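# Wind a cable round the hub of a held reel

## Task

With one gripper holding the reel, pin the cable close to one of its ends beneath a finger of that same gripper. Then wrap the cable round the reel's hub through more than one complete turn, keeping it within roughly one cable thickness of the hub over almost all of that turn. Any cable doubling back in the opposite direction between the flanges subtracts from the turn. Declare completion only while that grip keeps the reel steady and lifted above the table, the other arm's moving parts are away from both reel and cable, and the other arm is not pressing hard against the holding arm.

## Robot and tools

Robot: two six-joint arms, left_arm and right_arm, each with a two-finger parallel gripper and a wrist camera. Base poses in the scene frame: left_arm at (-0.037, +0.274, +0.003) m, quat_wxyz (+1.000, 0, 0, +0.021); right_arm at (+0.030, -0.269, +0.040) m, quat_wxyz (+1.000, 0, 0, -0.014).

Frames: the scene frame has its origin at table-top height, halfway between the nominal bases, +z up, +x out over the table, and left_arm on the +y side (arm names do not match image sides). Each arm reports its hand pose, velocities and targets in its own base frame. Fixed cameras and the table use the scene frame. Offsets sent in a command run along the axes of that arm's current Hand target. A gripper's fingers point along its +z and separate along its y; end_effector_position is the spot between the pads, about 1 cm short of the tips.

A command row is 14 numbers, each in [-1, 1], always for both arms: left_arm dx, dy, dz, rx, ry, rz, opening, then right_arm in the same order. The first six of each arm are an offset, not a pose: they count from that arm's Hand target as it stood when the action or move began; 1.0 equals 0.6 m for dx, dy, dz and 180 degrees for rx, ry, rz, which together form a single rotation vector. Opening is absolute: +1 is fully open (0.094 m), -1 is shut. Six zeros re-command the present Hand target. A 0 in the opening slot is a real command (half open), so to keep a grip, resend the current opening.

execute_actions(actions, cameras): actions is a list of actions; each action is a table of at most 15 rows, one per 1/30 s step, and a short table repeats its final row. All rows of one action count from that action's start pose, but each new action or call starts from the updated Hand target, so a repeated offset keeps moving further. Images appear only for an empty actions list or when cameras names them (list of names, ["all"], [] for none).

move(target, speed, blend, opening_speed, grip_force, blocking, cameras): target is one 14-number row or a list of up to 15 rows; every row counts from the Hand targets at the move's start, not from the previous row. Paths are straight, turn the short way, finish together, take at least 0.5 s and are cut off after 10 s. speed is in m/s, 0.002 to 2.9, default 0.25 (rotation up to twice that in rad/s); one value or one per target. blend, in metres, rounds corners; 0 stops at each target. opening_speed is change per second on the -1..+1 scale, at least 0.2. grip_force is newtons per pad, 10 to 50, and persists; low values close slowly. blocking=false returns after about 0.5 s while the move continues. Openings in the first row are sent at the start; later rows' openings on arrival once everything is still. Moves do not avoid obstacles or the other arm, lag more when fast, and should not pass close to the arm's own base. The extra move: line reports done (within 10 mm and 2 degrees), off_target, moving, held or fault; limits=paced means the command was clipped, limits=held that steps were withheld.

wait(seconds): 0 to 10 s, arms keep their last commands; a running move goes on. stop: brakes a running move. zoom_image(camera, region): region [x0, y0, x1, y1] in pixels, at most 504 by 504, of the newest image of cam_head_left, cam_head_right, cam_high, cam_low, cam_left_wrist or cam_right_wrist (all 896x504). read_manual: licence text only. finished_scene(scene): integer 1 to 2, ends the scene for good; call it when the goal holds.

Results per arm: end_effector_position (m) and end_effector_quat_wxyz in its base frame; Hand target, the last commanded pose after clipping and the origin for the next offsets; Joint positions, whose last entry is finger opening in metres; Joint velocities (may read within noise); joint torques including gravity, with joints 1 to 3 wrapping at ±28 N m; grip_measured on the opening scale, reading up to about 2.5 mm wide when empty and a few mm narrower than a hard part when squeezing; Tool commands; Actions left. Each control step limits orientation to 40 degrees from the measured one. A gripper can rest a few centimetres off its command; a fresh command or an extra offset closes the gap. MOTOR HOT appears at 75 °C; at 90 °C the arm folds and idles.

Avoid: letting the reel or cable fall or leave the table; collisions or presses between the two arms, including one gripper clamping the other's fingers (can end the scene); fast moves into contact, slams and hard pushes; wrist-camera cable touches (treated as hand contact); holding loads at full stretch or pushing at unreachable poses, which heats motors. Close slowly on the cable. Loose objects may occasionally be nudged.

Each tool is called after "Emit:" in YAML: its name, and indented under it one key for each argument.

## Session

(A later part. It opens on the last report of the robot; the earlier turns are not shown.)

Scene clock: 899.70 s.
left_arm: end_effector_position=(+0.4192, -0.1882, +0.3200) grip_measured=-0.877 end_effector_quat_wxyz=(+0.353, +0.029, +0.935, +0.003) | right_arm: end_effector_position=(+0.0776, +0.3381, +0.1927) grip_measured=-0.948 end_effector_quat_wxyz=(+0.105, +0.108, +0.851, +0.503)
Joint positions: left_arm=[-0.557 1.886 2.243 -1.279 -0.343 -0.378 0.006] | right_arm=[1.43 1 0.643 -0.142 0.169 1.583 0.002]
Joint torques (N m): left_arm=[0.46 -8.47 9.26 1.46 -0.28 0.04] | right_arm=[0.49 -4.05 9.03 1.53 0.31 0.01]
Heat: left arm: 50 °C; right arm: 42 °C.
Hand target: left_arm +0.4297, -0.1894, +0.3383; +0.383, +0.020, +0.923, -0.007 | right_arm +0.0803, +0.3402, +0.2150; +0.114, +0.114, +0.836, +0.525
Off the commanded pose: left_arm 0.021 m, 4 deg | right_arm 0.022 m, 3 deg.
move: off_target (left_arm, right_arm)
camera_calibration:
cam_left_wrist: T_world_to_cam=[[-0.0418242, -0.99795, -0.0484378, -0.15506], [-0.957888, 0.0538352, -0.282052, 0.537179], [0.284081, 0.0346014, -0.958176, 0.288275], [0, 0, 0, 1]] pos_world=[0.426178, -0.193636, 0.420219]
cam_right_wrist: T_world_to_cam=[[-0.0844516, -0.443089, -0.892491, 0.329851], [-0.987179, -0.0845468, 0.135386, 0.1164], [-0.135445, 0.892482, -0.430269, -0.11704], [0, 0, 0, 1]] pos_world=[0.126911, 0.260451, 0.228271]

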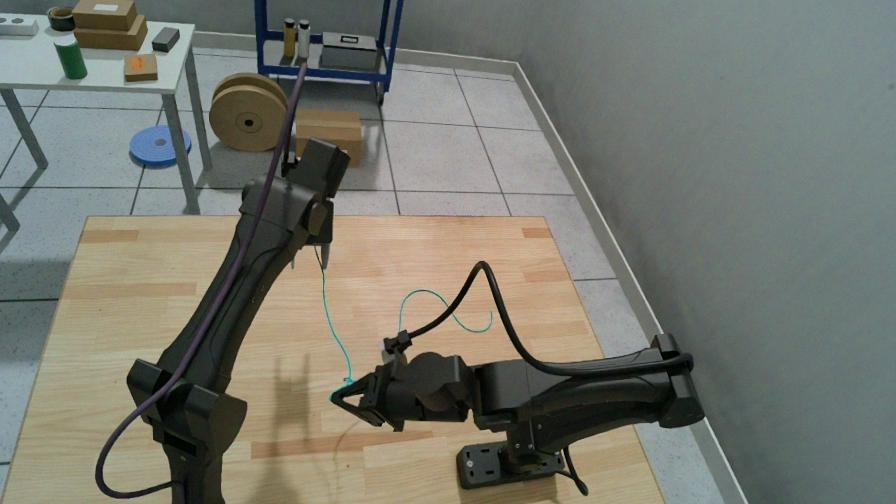

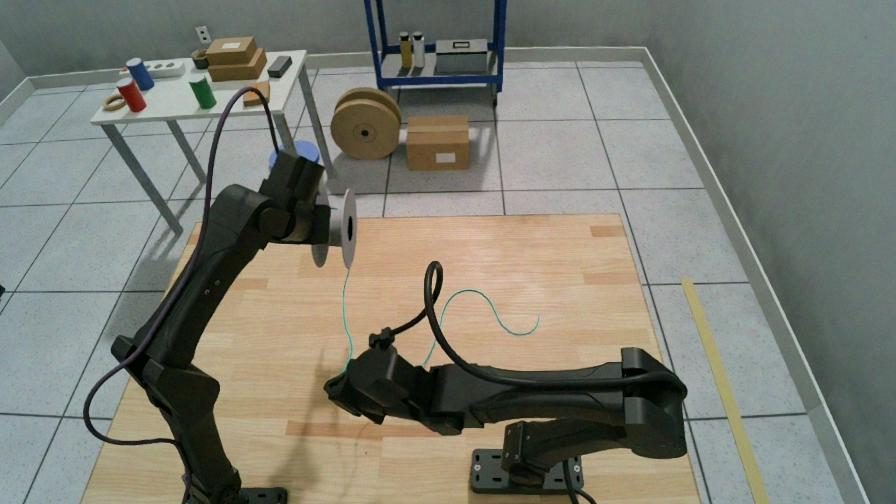

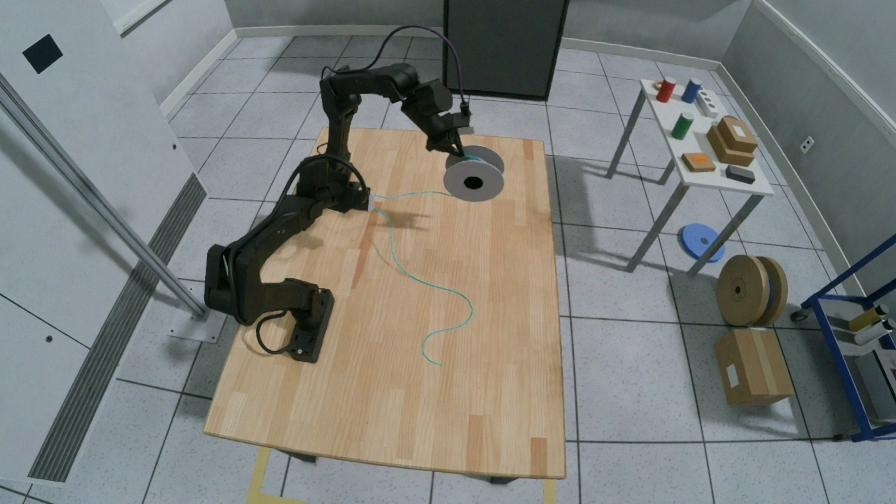

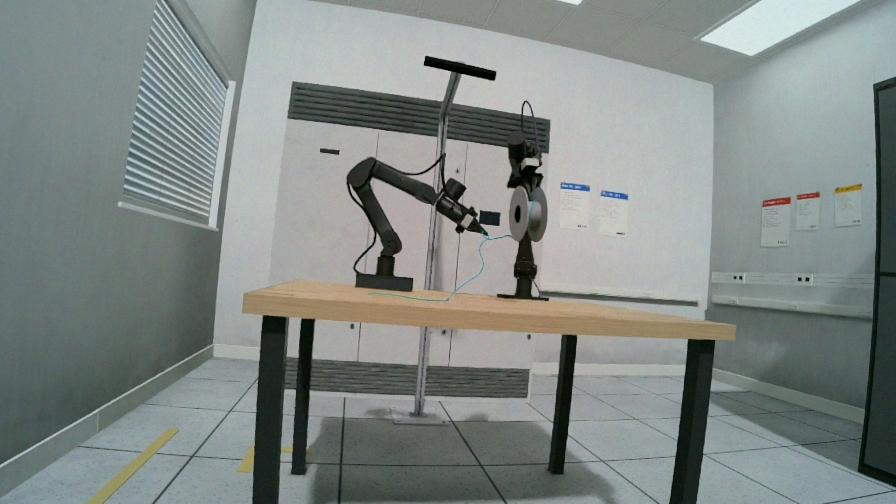

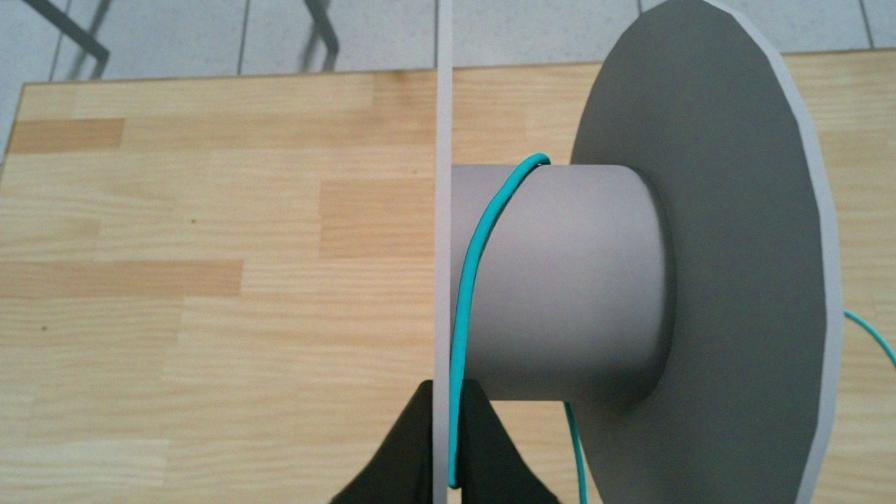

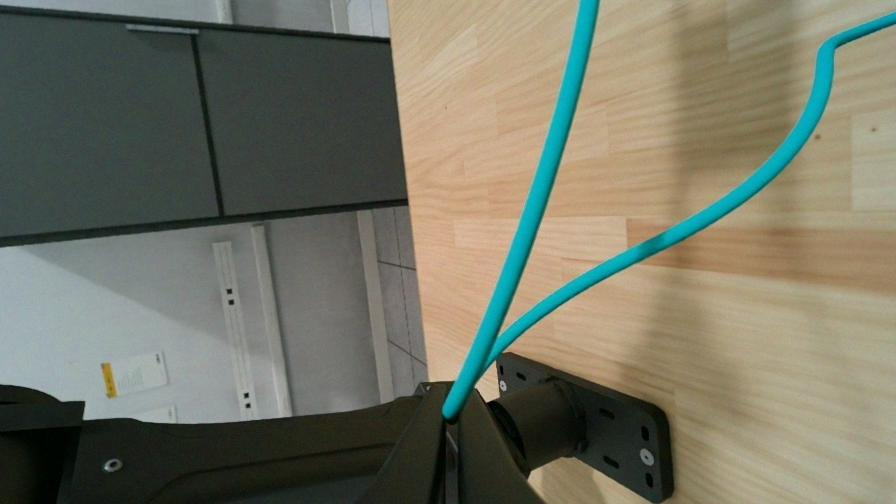

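Emit:
move:
  target:
    - [0.059,0,0.059,0,0,0,-1,-0.065,0.152,-0.058,0,0,0.045,-1]
  speed: 0.12
  cameras: ["cam_left_wrist","cam_right_wrist","cam_head_right","cam_head_left","cam_low","cam_high"]

Emit:
zoom_image:
  camera: "cam_head_right"
  region: [230, 120, 420, 400]

Scene clock: 924.03 s.
left_arm: end_effector_position=(+0.4249, -0.1923, +0.2566) grip_measured=-0.877 end_effector_quat_wxyz=(+0.337, +0.033, +0.941, +0.011) | right_arm: end_effector_position=(+0.1113, +0.3349, +0.3014) grip_measured=-0.948 end_effector_quat_wxyz=(+0.077, +0.172, +0.833, +0.519)
Joint positions: left_arm=[-0.557 1.821 1.9 -1.04 -0.34 -0.378 0.006] | right_arm=[1.27 1.039 1.071 -0.497 0.045 1.649 0.002]
Joint torques (N m): left_arm=[0.49 -14.17 6.05 1.64 -0.31 0.03] | right_arm=[-0.64 -2.04 8.84 1.63 -0.1 0.08]
Heat: left arm: 49 °C; right arm: 41 °C.
Hand target: left_arm +0.4297, -0.1893, +0.2882; +0.383, +0.020, +0.923, -0.007 | right_arm +0.1130, +0.3370, +0.3146; +0.076, +0.173, +0.826, +0.531
Off the commanded pose: left_arm 0.032 m, 6 deg | right_arm 0.014 m, 2 deg.
move: off_target (left_arm, right_arm)
camera_calibration:
cam_left_wrist: T_world_to_cam=[[-0.0453039, -0.996843, -0.0652067, -0.156022], [-0.966704, 0.0602033, -0.248713, 0.521409], [0.251854, 0.0517679, -0.96638, 0.245202], [0, 0, 0, 1]] pos_world=[0.435225, -0.199613, 0.356466]
cam_right_wrist: T_world_to_cam=[[-0.211602, -0.373218, -0.90329, 0.422297], [-0.971872, -0.0174193, 0.234865, 0.0805348], [-0.103391, 0.92758, -0.359034, -0.0996496], [0, 0, 0, 1]] pos_world=[0.157326, 0.251444, 0.326764]

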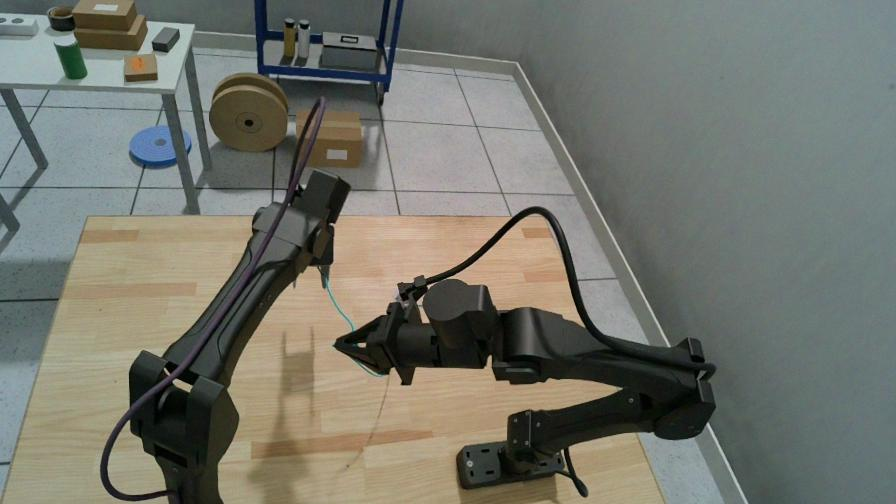

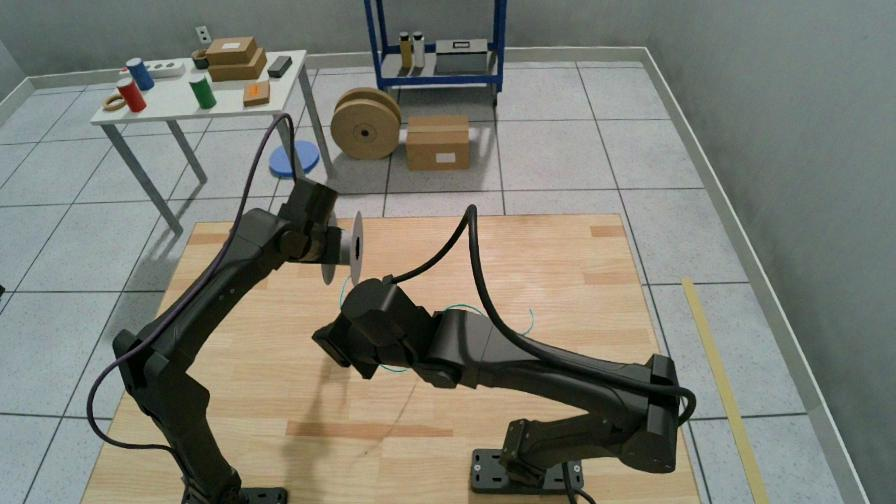

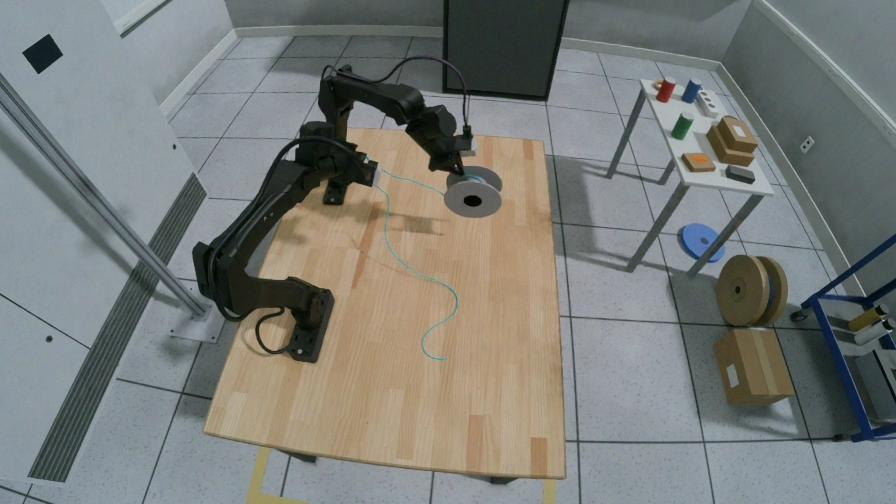

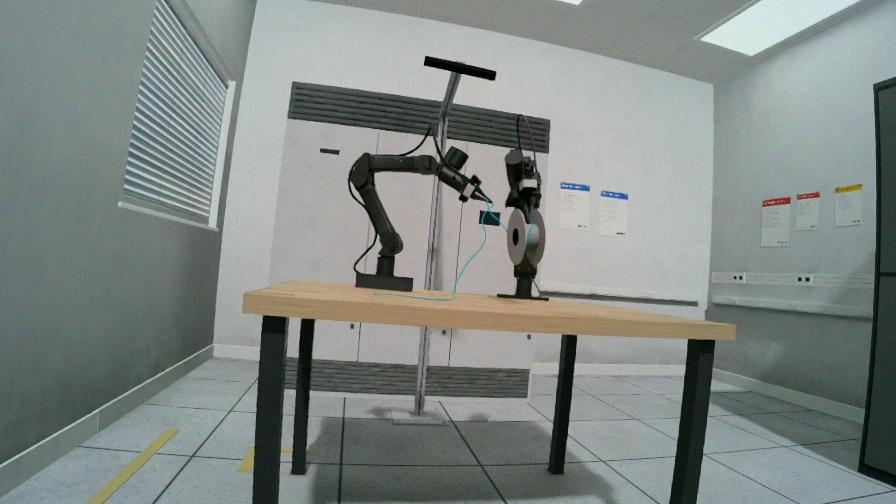

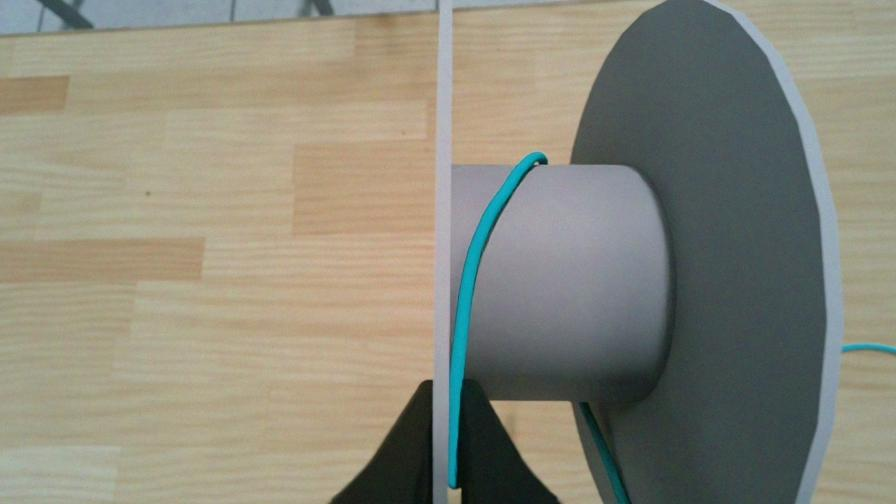

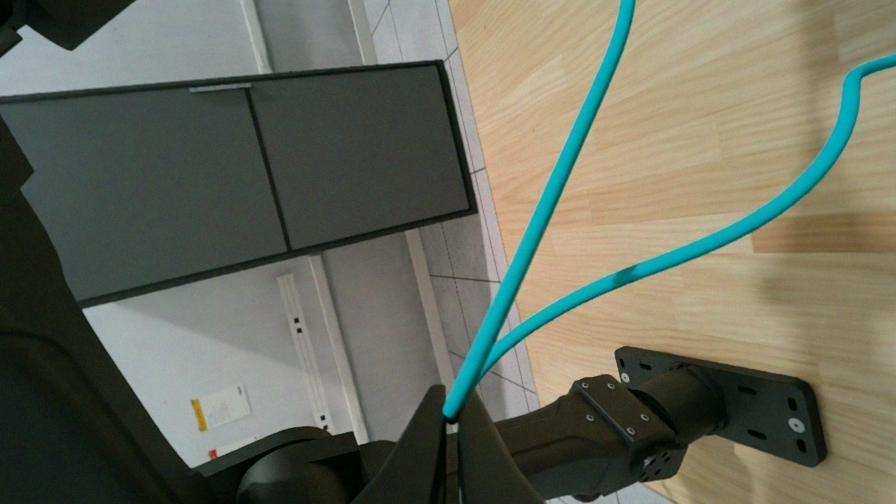

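Scaled by 1.800 from the camera's 896x504 image, which has a finer 1280x720 frame.

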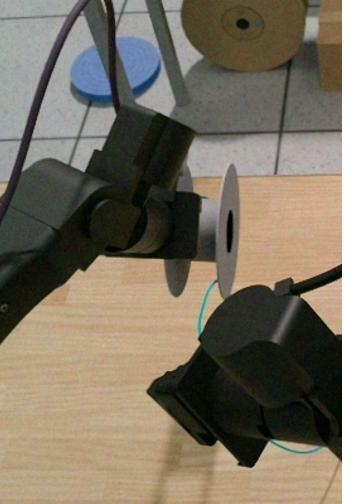

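Emit:
move:
  target:
    - [0,0,0,0,0,0,-1,-0.168,0.163,-0.009,0,0,0,-1]
  speed: 0.12
  cameras: ["cam_left_wrist","cam_right_wrist","cam_head_right","cam_head_left","cam_low","cam_high"]

Emit:
zoom_image:
  camera: "cam_head_right"
  region: [230, 120, 420, 400]

Scene clock: 938.07 s.
left_arm: end_effector_position=(+0.4253, -0.1926, +0.2570) grip_measured=-0.877 end_effector_quat_wxyz=(+0.338, +0.033, +0.940, +0.010) | right_arm: end_effector_position=(+0.2234, +0.3304, +0.3883) grip_measured=-0.948 end_effector_quat_wxyz=(+0.070, +0.185, +0.830, +0.522)
Joint positions: left_arm=[-0.557 1.821 1.9 -1.037 -0.34 -0.378 0.006] | right_arm=[0.814 1.36 1.641 -0.778 -0.36 1.468 0.002]
Joint torques (N m): left_arm=[0.49 -14.16 6.06 1.61 -0.3 0.03] | right_arm=[-0.36 -3.71 8.34 1.57 -0.25 -0.19]
Heat: left arm: 49 °C; right arm: 42 °C.
Hand target: left_arm +0.4297, -0.1893, +0.2882; +0.383, +0.020, +0.923, -0.007 | right_arm +0.2248, +0.3322, +0.3996; +0.076, +0.173, +0.826, +0.531
Off the commanded pose: left_arm 0.032 m, 6 deg | right_arm 0.011 m, 2 deg.
move: off_target (left_arm, right_arm)
camera_calibration:
cam_left_wrist: T_world_to_cam=[[-0.045208, -0.996933, -0.0638799, -0.156614], [-0.966134, 0.0598941, -0.250993, 0.522201], [0.25405, 0.0503696, -0.965879, 0.244129], [0, 0, 0, 1]] pos_world=[0.435415, -0.199707, 0.356864]
cam_right_wrist: T_world_to_cam=[[-0.238557, -0.359486, -0.902142, 0.523893], [-0.966174, -0.00586455, 0.257826, 0.154938], [-0.0979755, 0.933132, -0.345927, -0.0608559], [0, 0, 0, 1]] pos_world=[0.268713, 0.246027, 0.411627]

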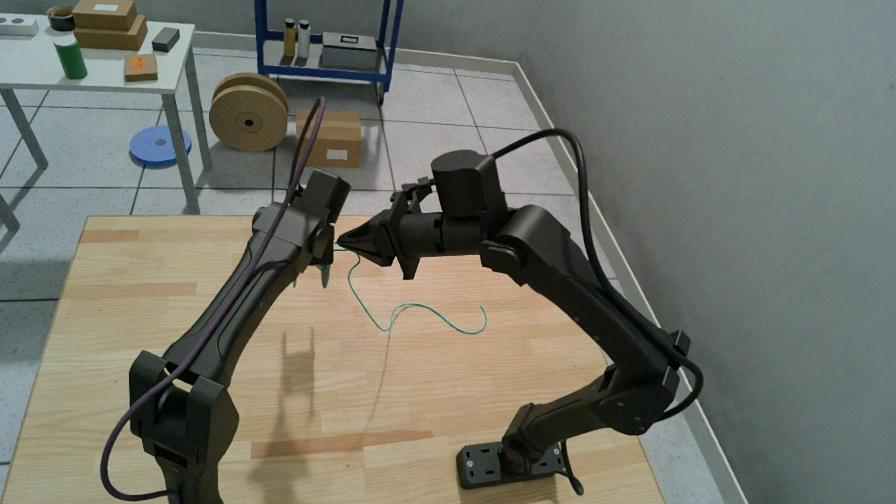

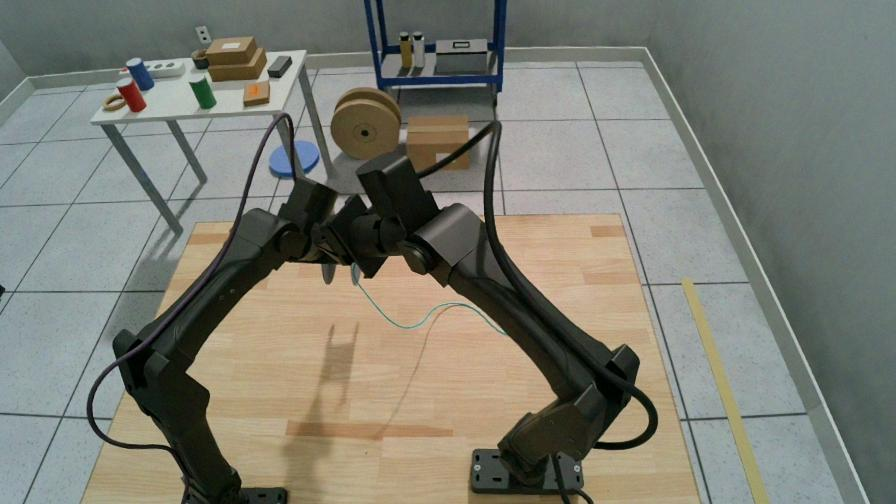

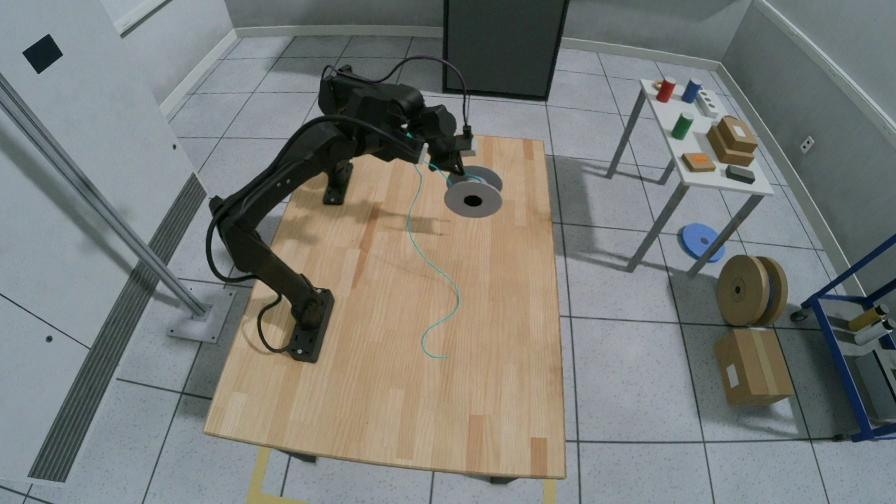

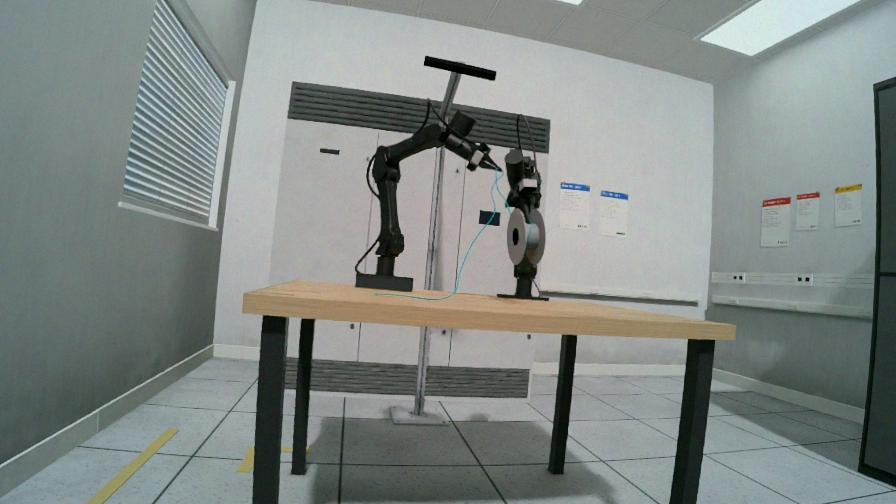

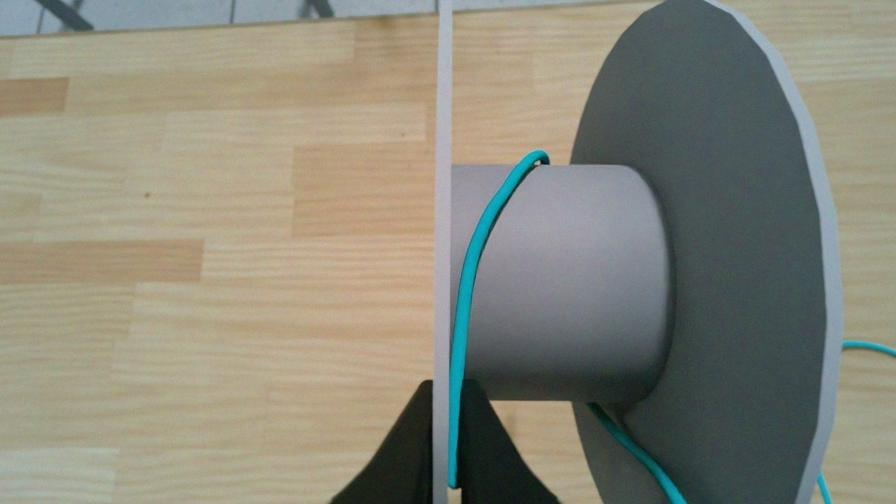

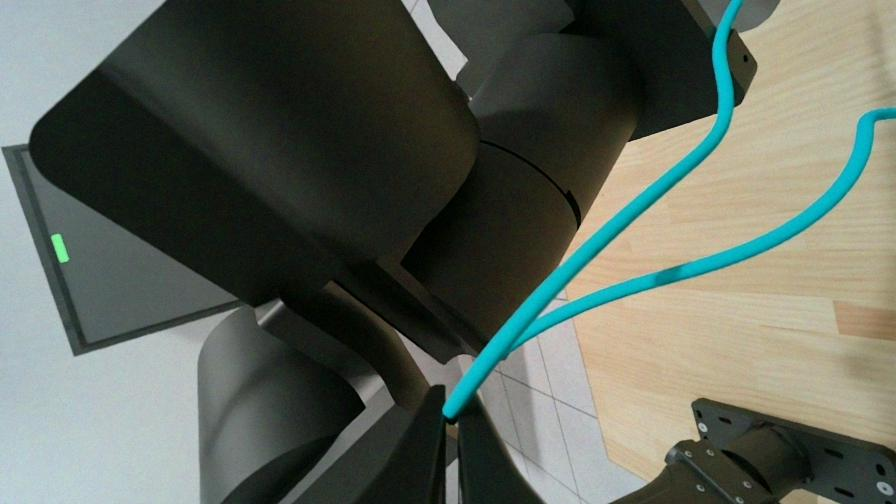

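Scaled by 1.800 from the camera's 896x504 image, which has a finer 1280x720 frame.

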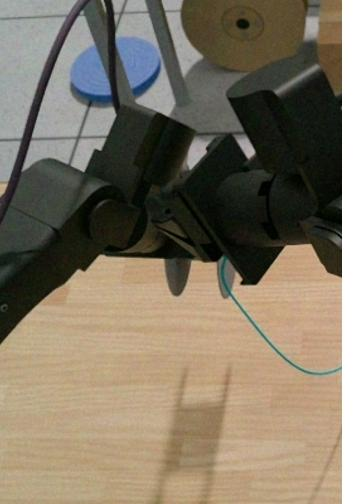

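Emit:
move:
  target:
    - [0,0,0,0,0,0,-1,-0.0134,-0.0137,-0.0312,0,0,0,-1]
    - [0,0,0,0,0,0,-1,-0.218,0.09,0.0,0,0,0,-1]
  speed: 0.12
  cameras: ["cam_left_wrist","cam_right_wrist","cam_head_right","cam_head_left","cam_low","cam_high"]

Emit:
zoom_image:
  camera: "cam_low"
  region: [430, 90, 610, 310]

Scene clock: 952.17 s.
left_arm: end_effector_position=(+0.4269, -0.1936, +0.2607) grip_measured=-0.877 end_effector_quat_wxyz=(+0.344, +0.031, +0.938, +0.004) | right_arm: end_effector_position=(+0.3550, +0.3031, +0.4347) grip_measured=-0.948 end_effector_quat_wxyz=(+0.071, +0.188, +0.828, +0.523)
Joint positions: left_arm=[-0.554 1.816 1.9 -1.025 -0.334 -0.378 0.006] | right_arm=[0.467 1.901 2.486 -1.178 -0.655 1.27 0.002]
Joint torques (N m): left_arm=[0.36 -13.49 6.15 1.51 -0.34 0.03] | right_arm=[-0.38 -6.5 7.16 1.47 -0.48 -0.2]
Heat: left arm: 50 °C; right arm: 41 °C.
Hand target: left_arm +0.4298, -0.1893, +0.2881; +0.383, +0.020, +0.924, -0.007 | right_arm +0.3574, +0.3045, +0.4411; +0.077, +0.173, +0.826, +0.532
Off the commanded pose: left_arm 0.028 m, 5 deg | right_arm 0.007 m, 2 deg.
led back after a hold (left arm): the arm was led back toward your command in small steps, so it may still be short of it.
move: off_target (left_arm); limits=held
pose unreachable (left arm): on one or more control steps of this call, first in action 0 (counted from 0), this arm could not follow its commanded pose, so it was not sent that pose on those steps. It may still have moved: this result reports where it is.
cause: moving toward the commanded pose would bring a part of the arm too close to another arm (this arm's wrist (the part past joint 4) and the right arm's fingers, along the way the arms are being sent, or toward where that arm still pushes).
camera_calibration:
cam_left_wrist: T_world_to_cam=[[-0.045937, -0.997653, -0.0507708, -0.160646], [-0.962923, 0.0577485, -0.263522, 0.526161], [0.265835, 0.036783, -0.963316, 0.238924], [0, 0, 0, 1]] pos_world=[0.435758, -0.199443, 0.360658]
cam_right_wrist: T_world_to_cam=[[-0.24144, -0.35433, -0.903414, 0.587209], [-0.965945, -0.00150997, 0.258744, 0.268132], [-0.0930451, 0.935119, -0.341899, -0.010534], [0, 0, 0, 1]] pos_world=[0.399796, 0.218321, 0.457514]

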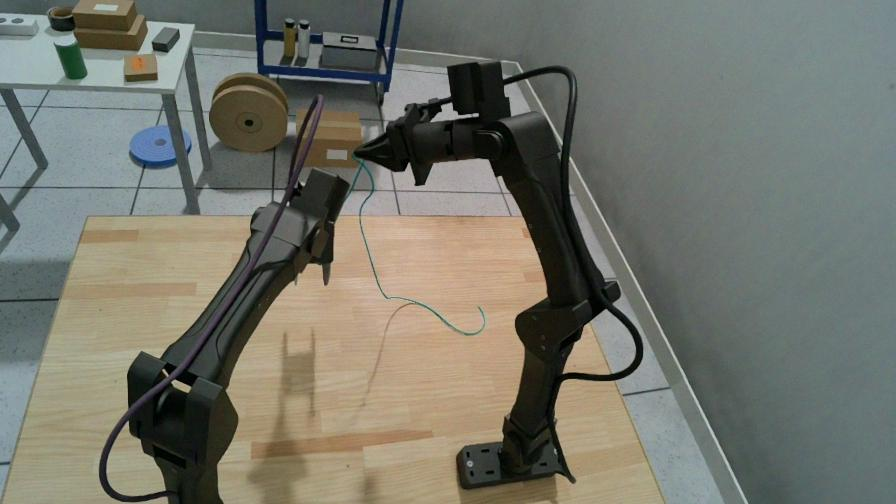

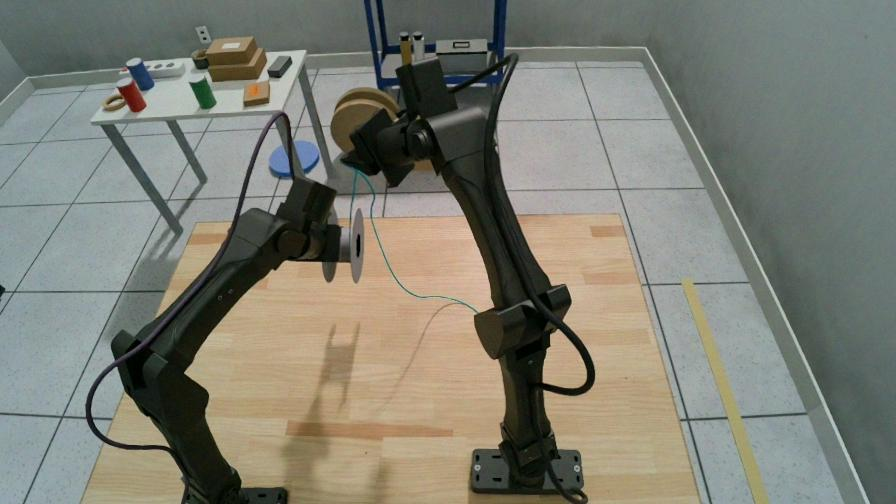

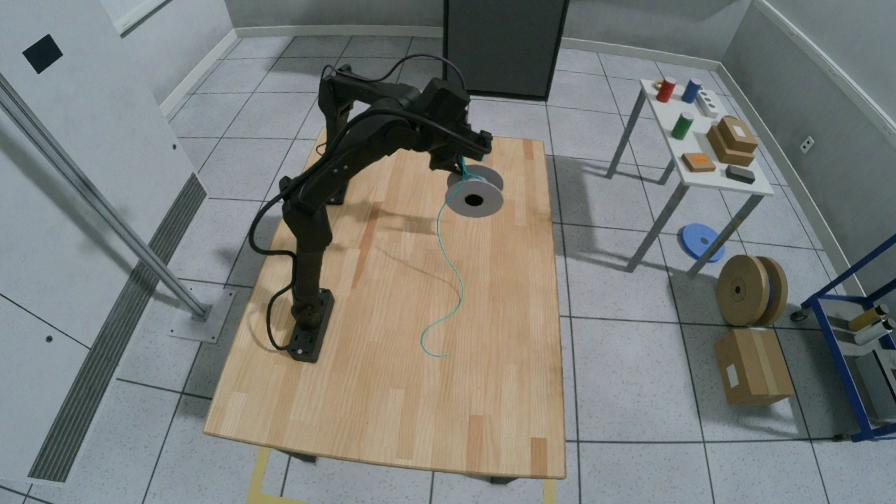

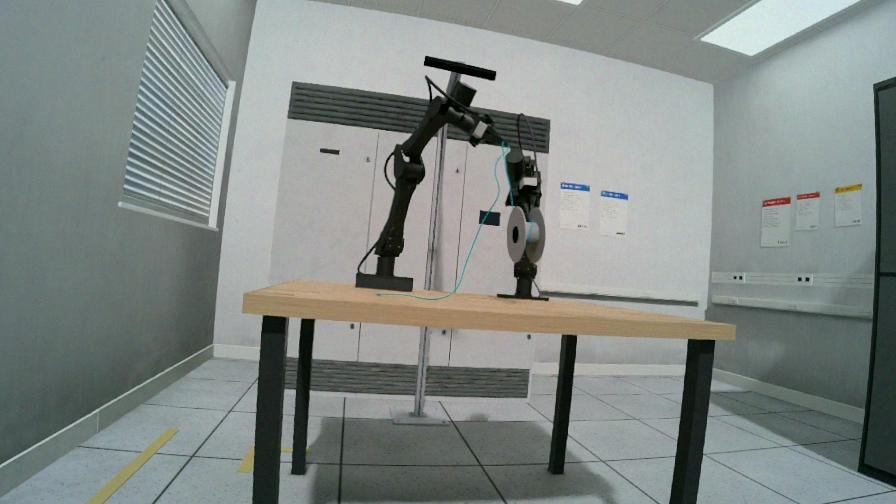

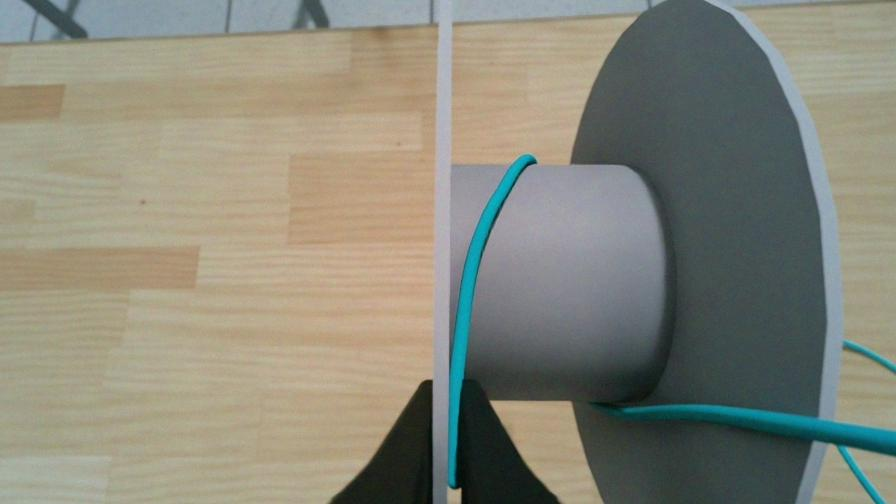

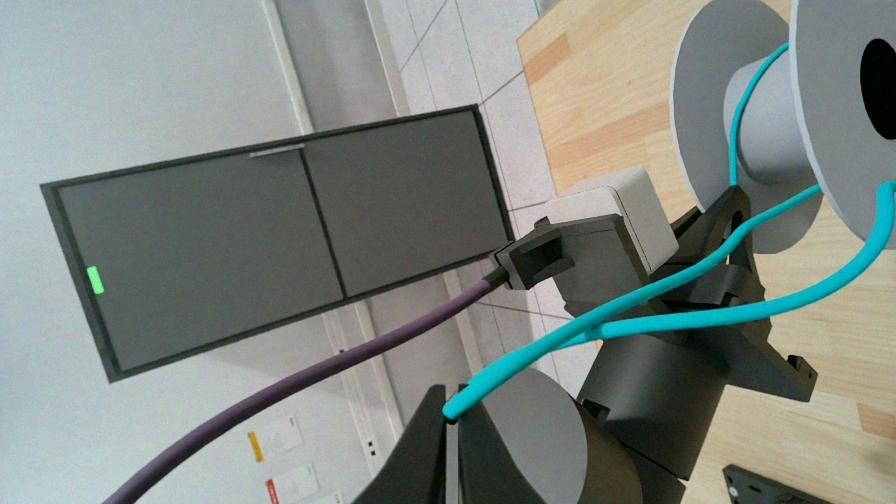

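Scaled by 2.291 from the camera's 896x504 image, which has a finer 1280x720 frame.

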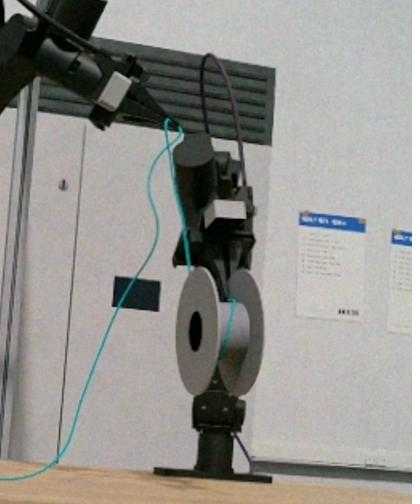

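Emit:
move:
  target:
    - [0.099,-0.0066,-0.1225,0,-0.194,0,-1,-0.04,0.0135,0.0945,0,0,0,-1]
  speed: 0.1
  cameras: ["cam_left_wrist","cam_right_wrist","cam_head_right","cam_head_left","cam_low","cam_high"]

Emit:
zoom_image:
  camera: "cam_low"
  region: [430, 90, 610, 310]

Scene clock: 971.00 s.
left_arm: end_effector_position=(+0.3366, -0.1927, +0.2742) grip_measured=-0.877 end_effector_quat_wxyz=(+0.613, +0.045, +0.788, +0.006) | right_arm: end_effector_position=(+0.3938, +0.3417, +0.4192) grip_measured=-0.948 end_effector_quat_wxyz=(+0.070, +0.180, +0.825, +0.532)
Joint positions: left_arm=[-0.855 1.217 0.885 -0.023 -0.776 -0.187 0.006] | right_arm=[0.505 2.18 2.841 -1.218 -0.64 1.298 0.002]
Joint torques (N m): left_arm=[-0.46 -7.25 6.74 2.13 -0.42 0] | right_arm=[0.7 -7.91 6.63 1.68 -0.12 0.04]
Heat: left arm: 49 °C; right arm: 40 °C.
Hand target: left_arm +0.3357, -0.1894, +0.2980; +0.642, +0.017, +0.766, -0.013 | right_arm +0.3988, +0.3471, +0.4229; +0.076, +0.173, +0.826, +0.532
Off the commanded pose: left_arm 0.024 m, 6 deg | right_arm 0.008 m, 1 deg.
elbow stopped short (right arm): the move would have taken joint 3 (elbow) straighter than the controller allows.
move: off_target (left_arm)
camera_calibration:
cam_left_wrist: T_world_to_cam=[[-0.0413954, -0.996161, -0.0771311, -0.15711], [-0.629232, 0.0859572, -0.77245, 0.475348], [0.776115, 0.0165575, -0.630374, 0.00896966], [0, 0, 0, 1]] pos_world=[0.285639, -0.197515, 0.360718]
cam_right_wrist: T_world_to_cam=[[-0.226932, -0.341048, -0.912243, 0.589809], [-0.96859, -0.0187424, 0.247956, 0.321176], [-0.101663, 0.939859, -0.326083, -0.0532247], [0, 0, 0, 1]] pos_world=[0.439523, 0.257197, 0.441056]

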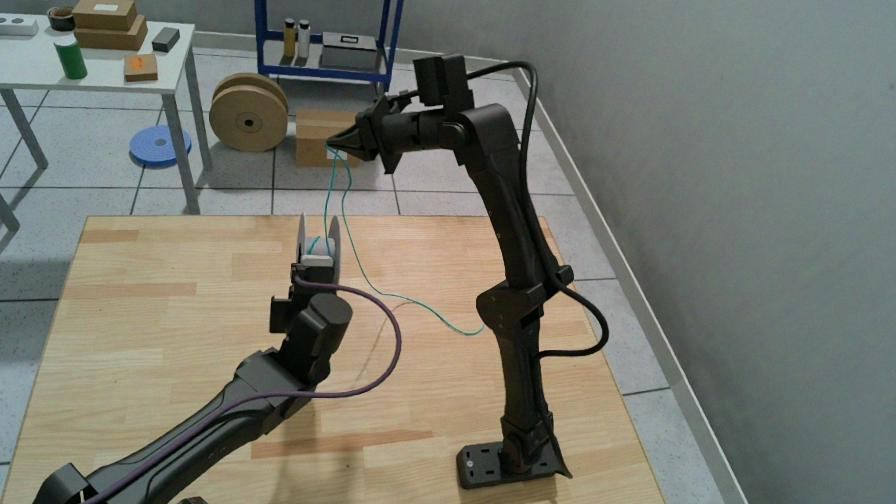

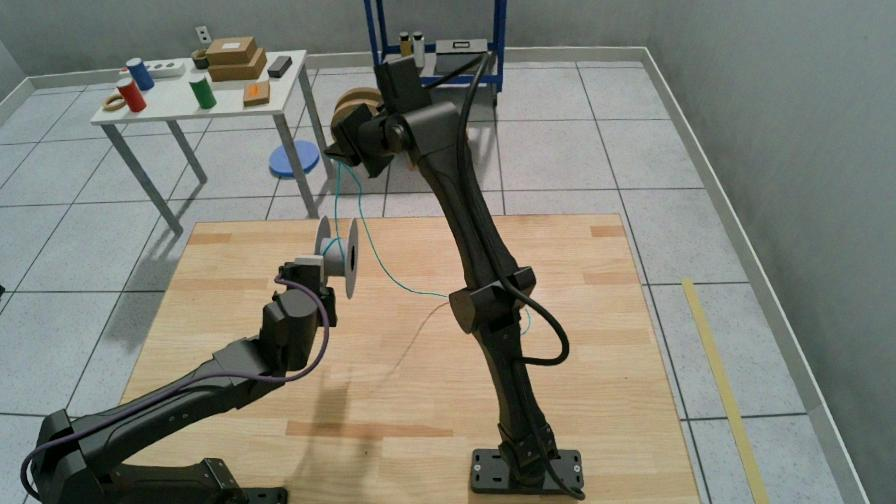

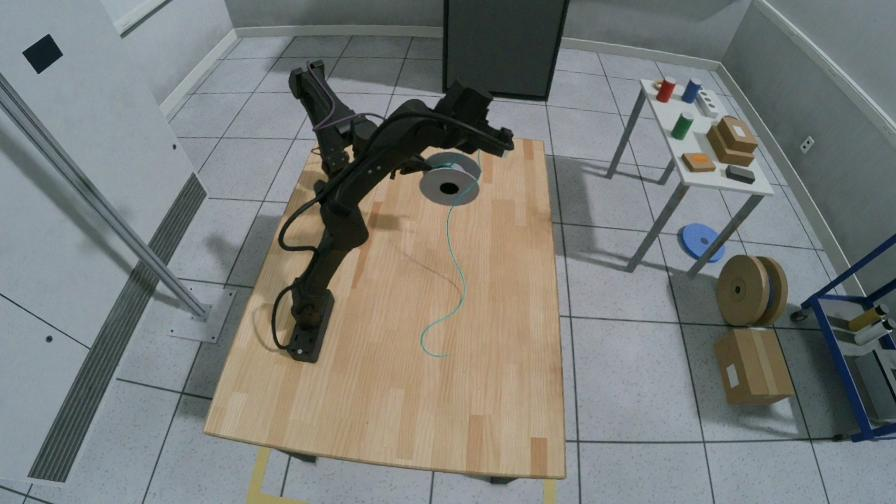

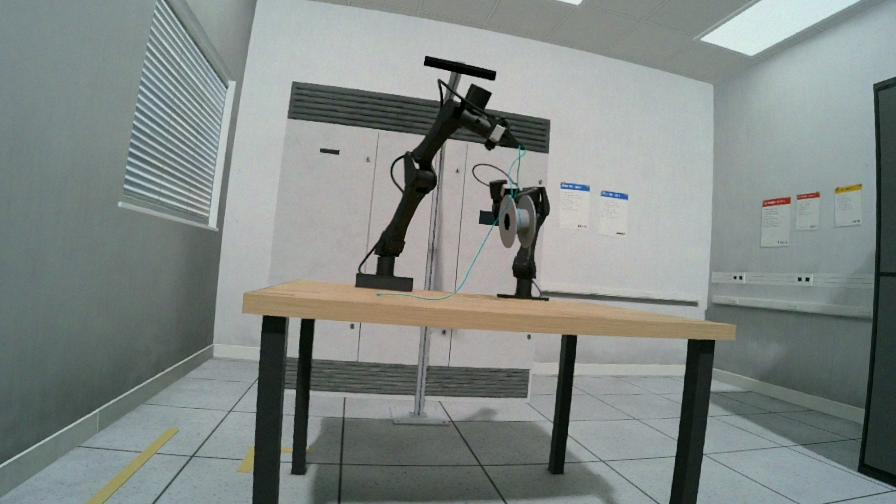

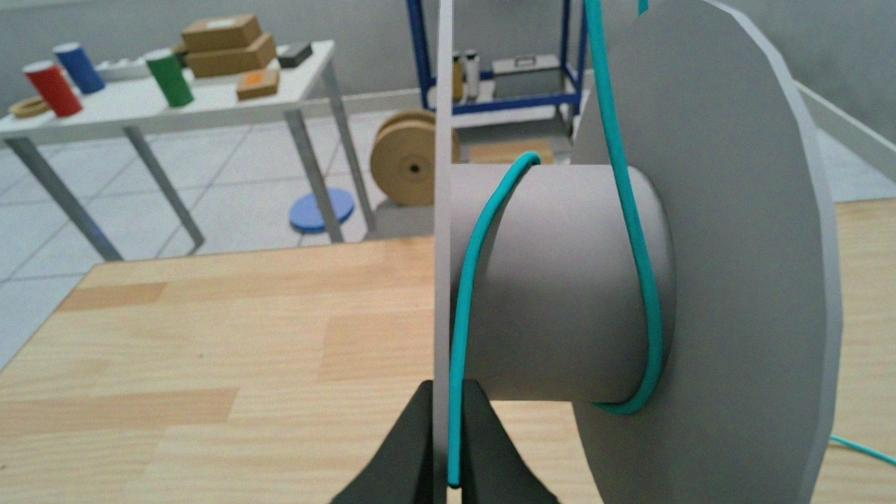

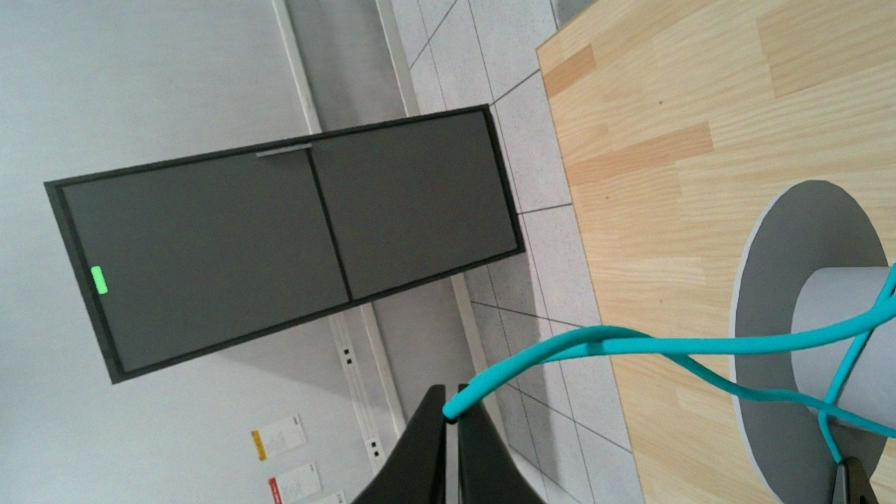

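Scaled by 2.291 from the camera's 896x504 image, which has a finer 1280x720 frame.

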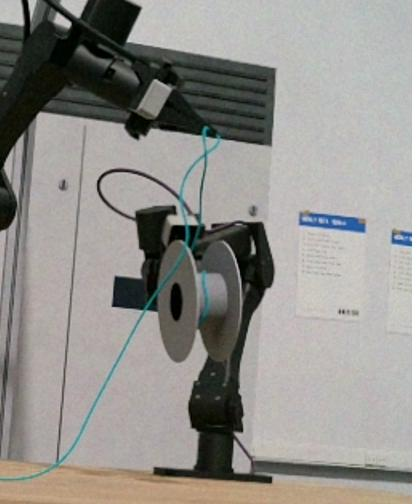

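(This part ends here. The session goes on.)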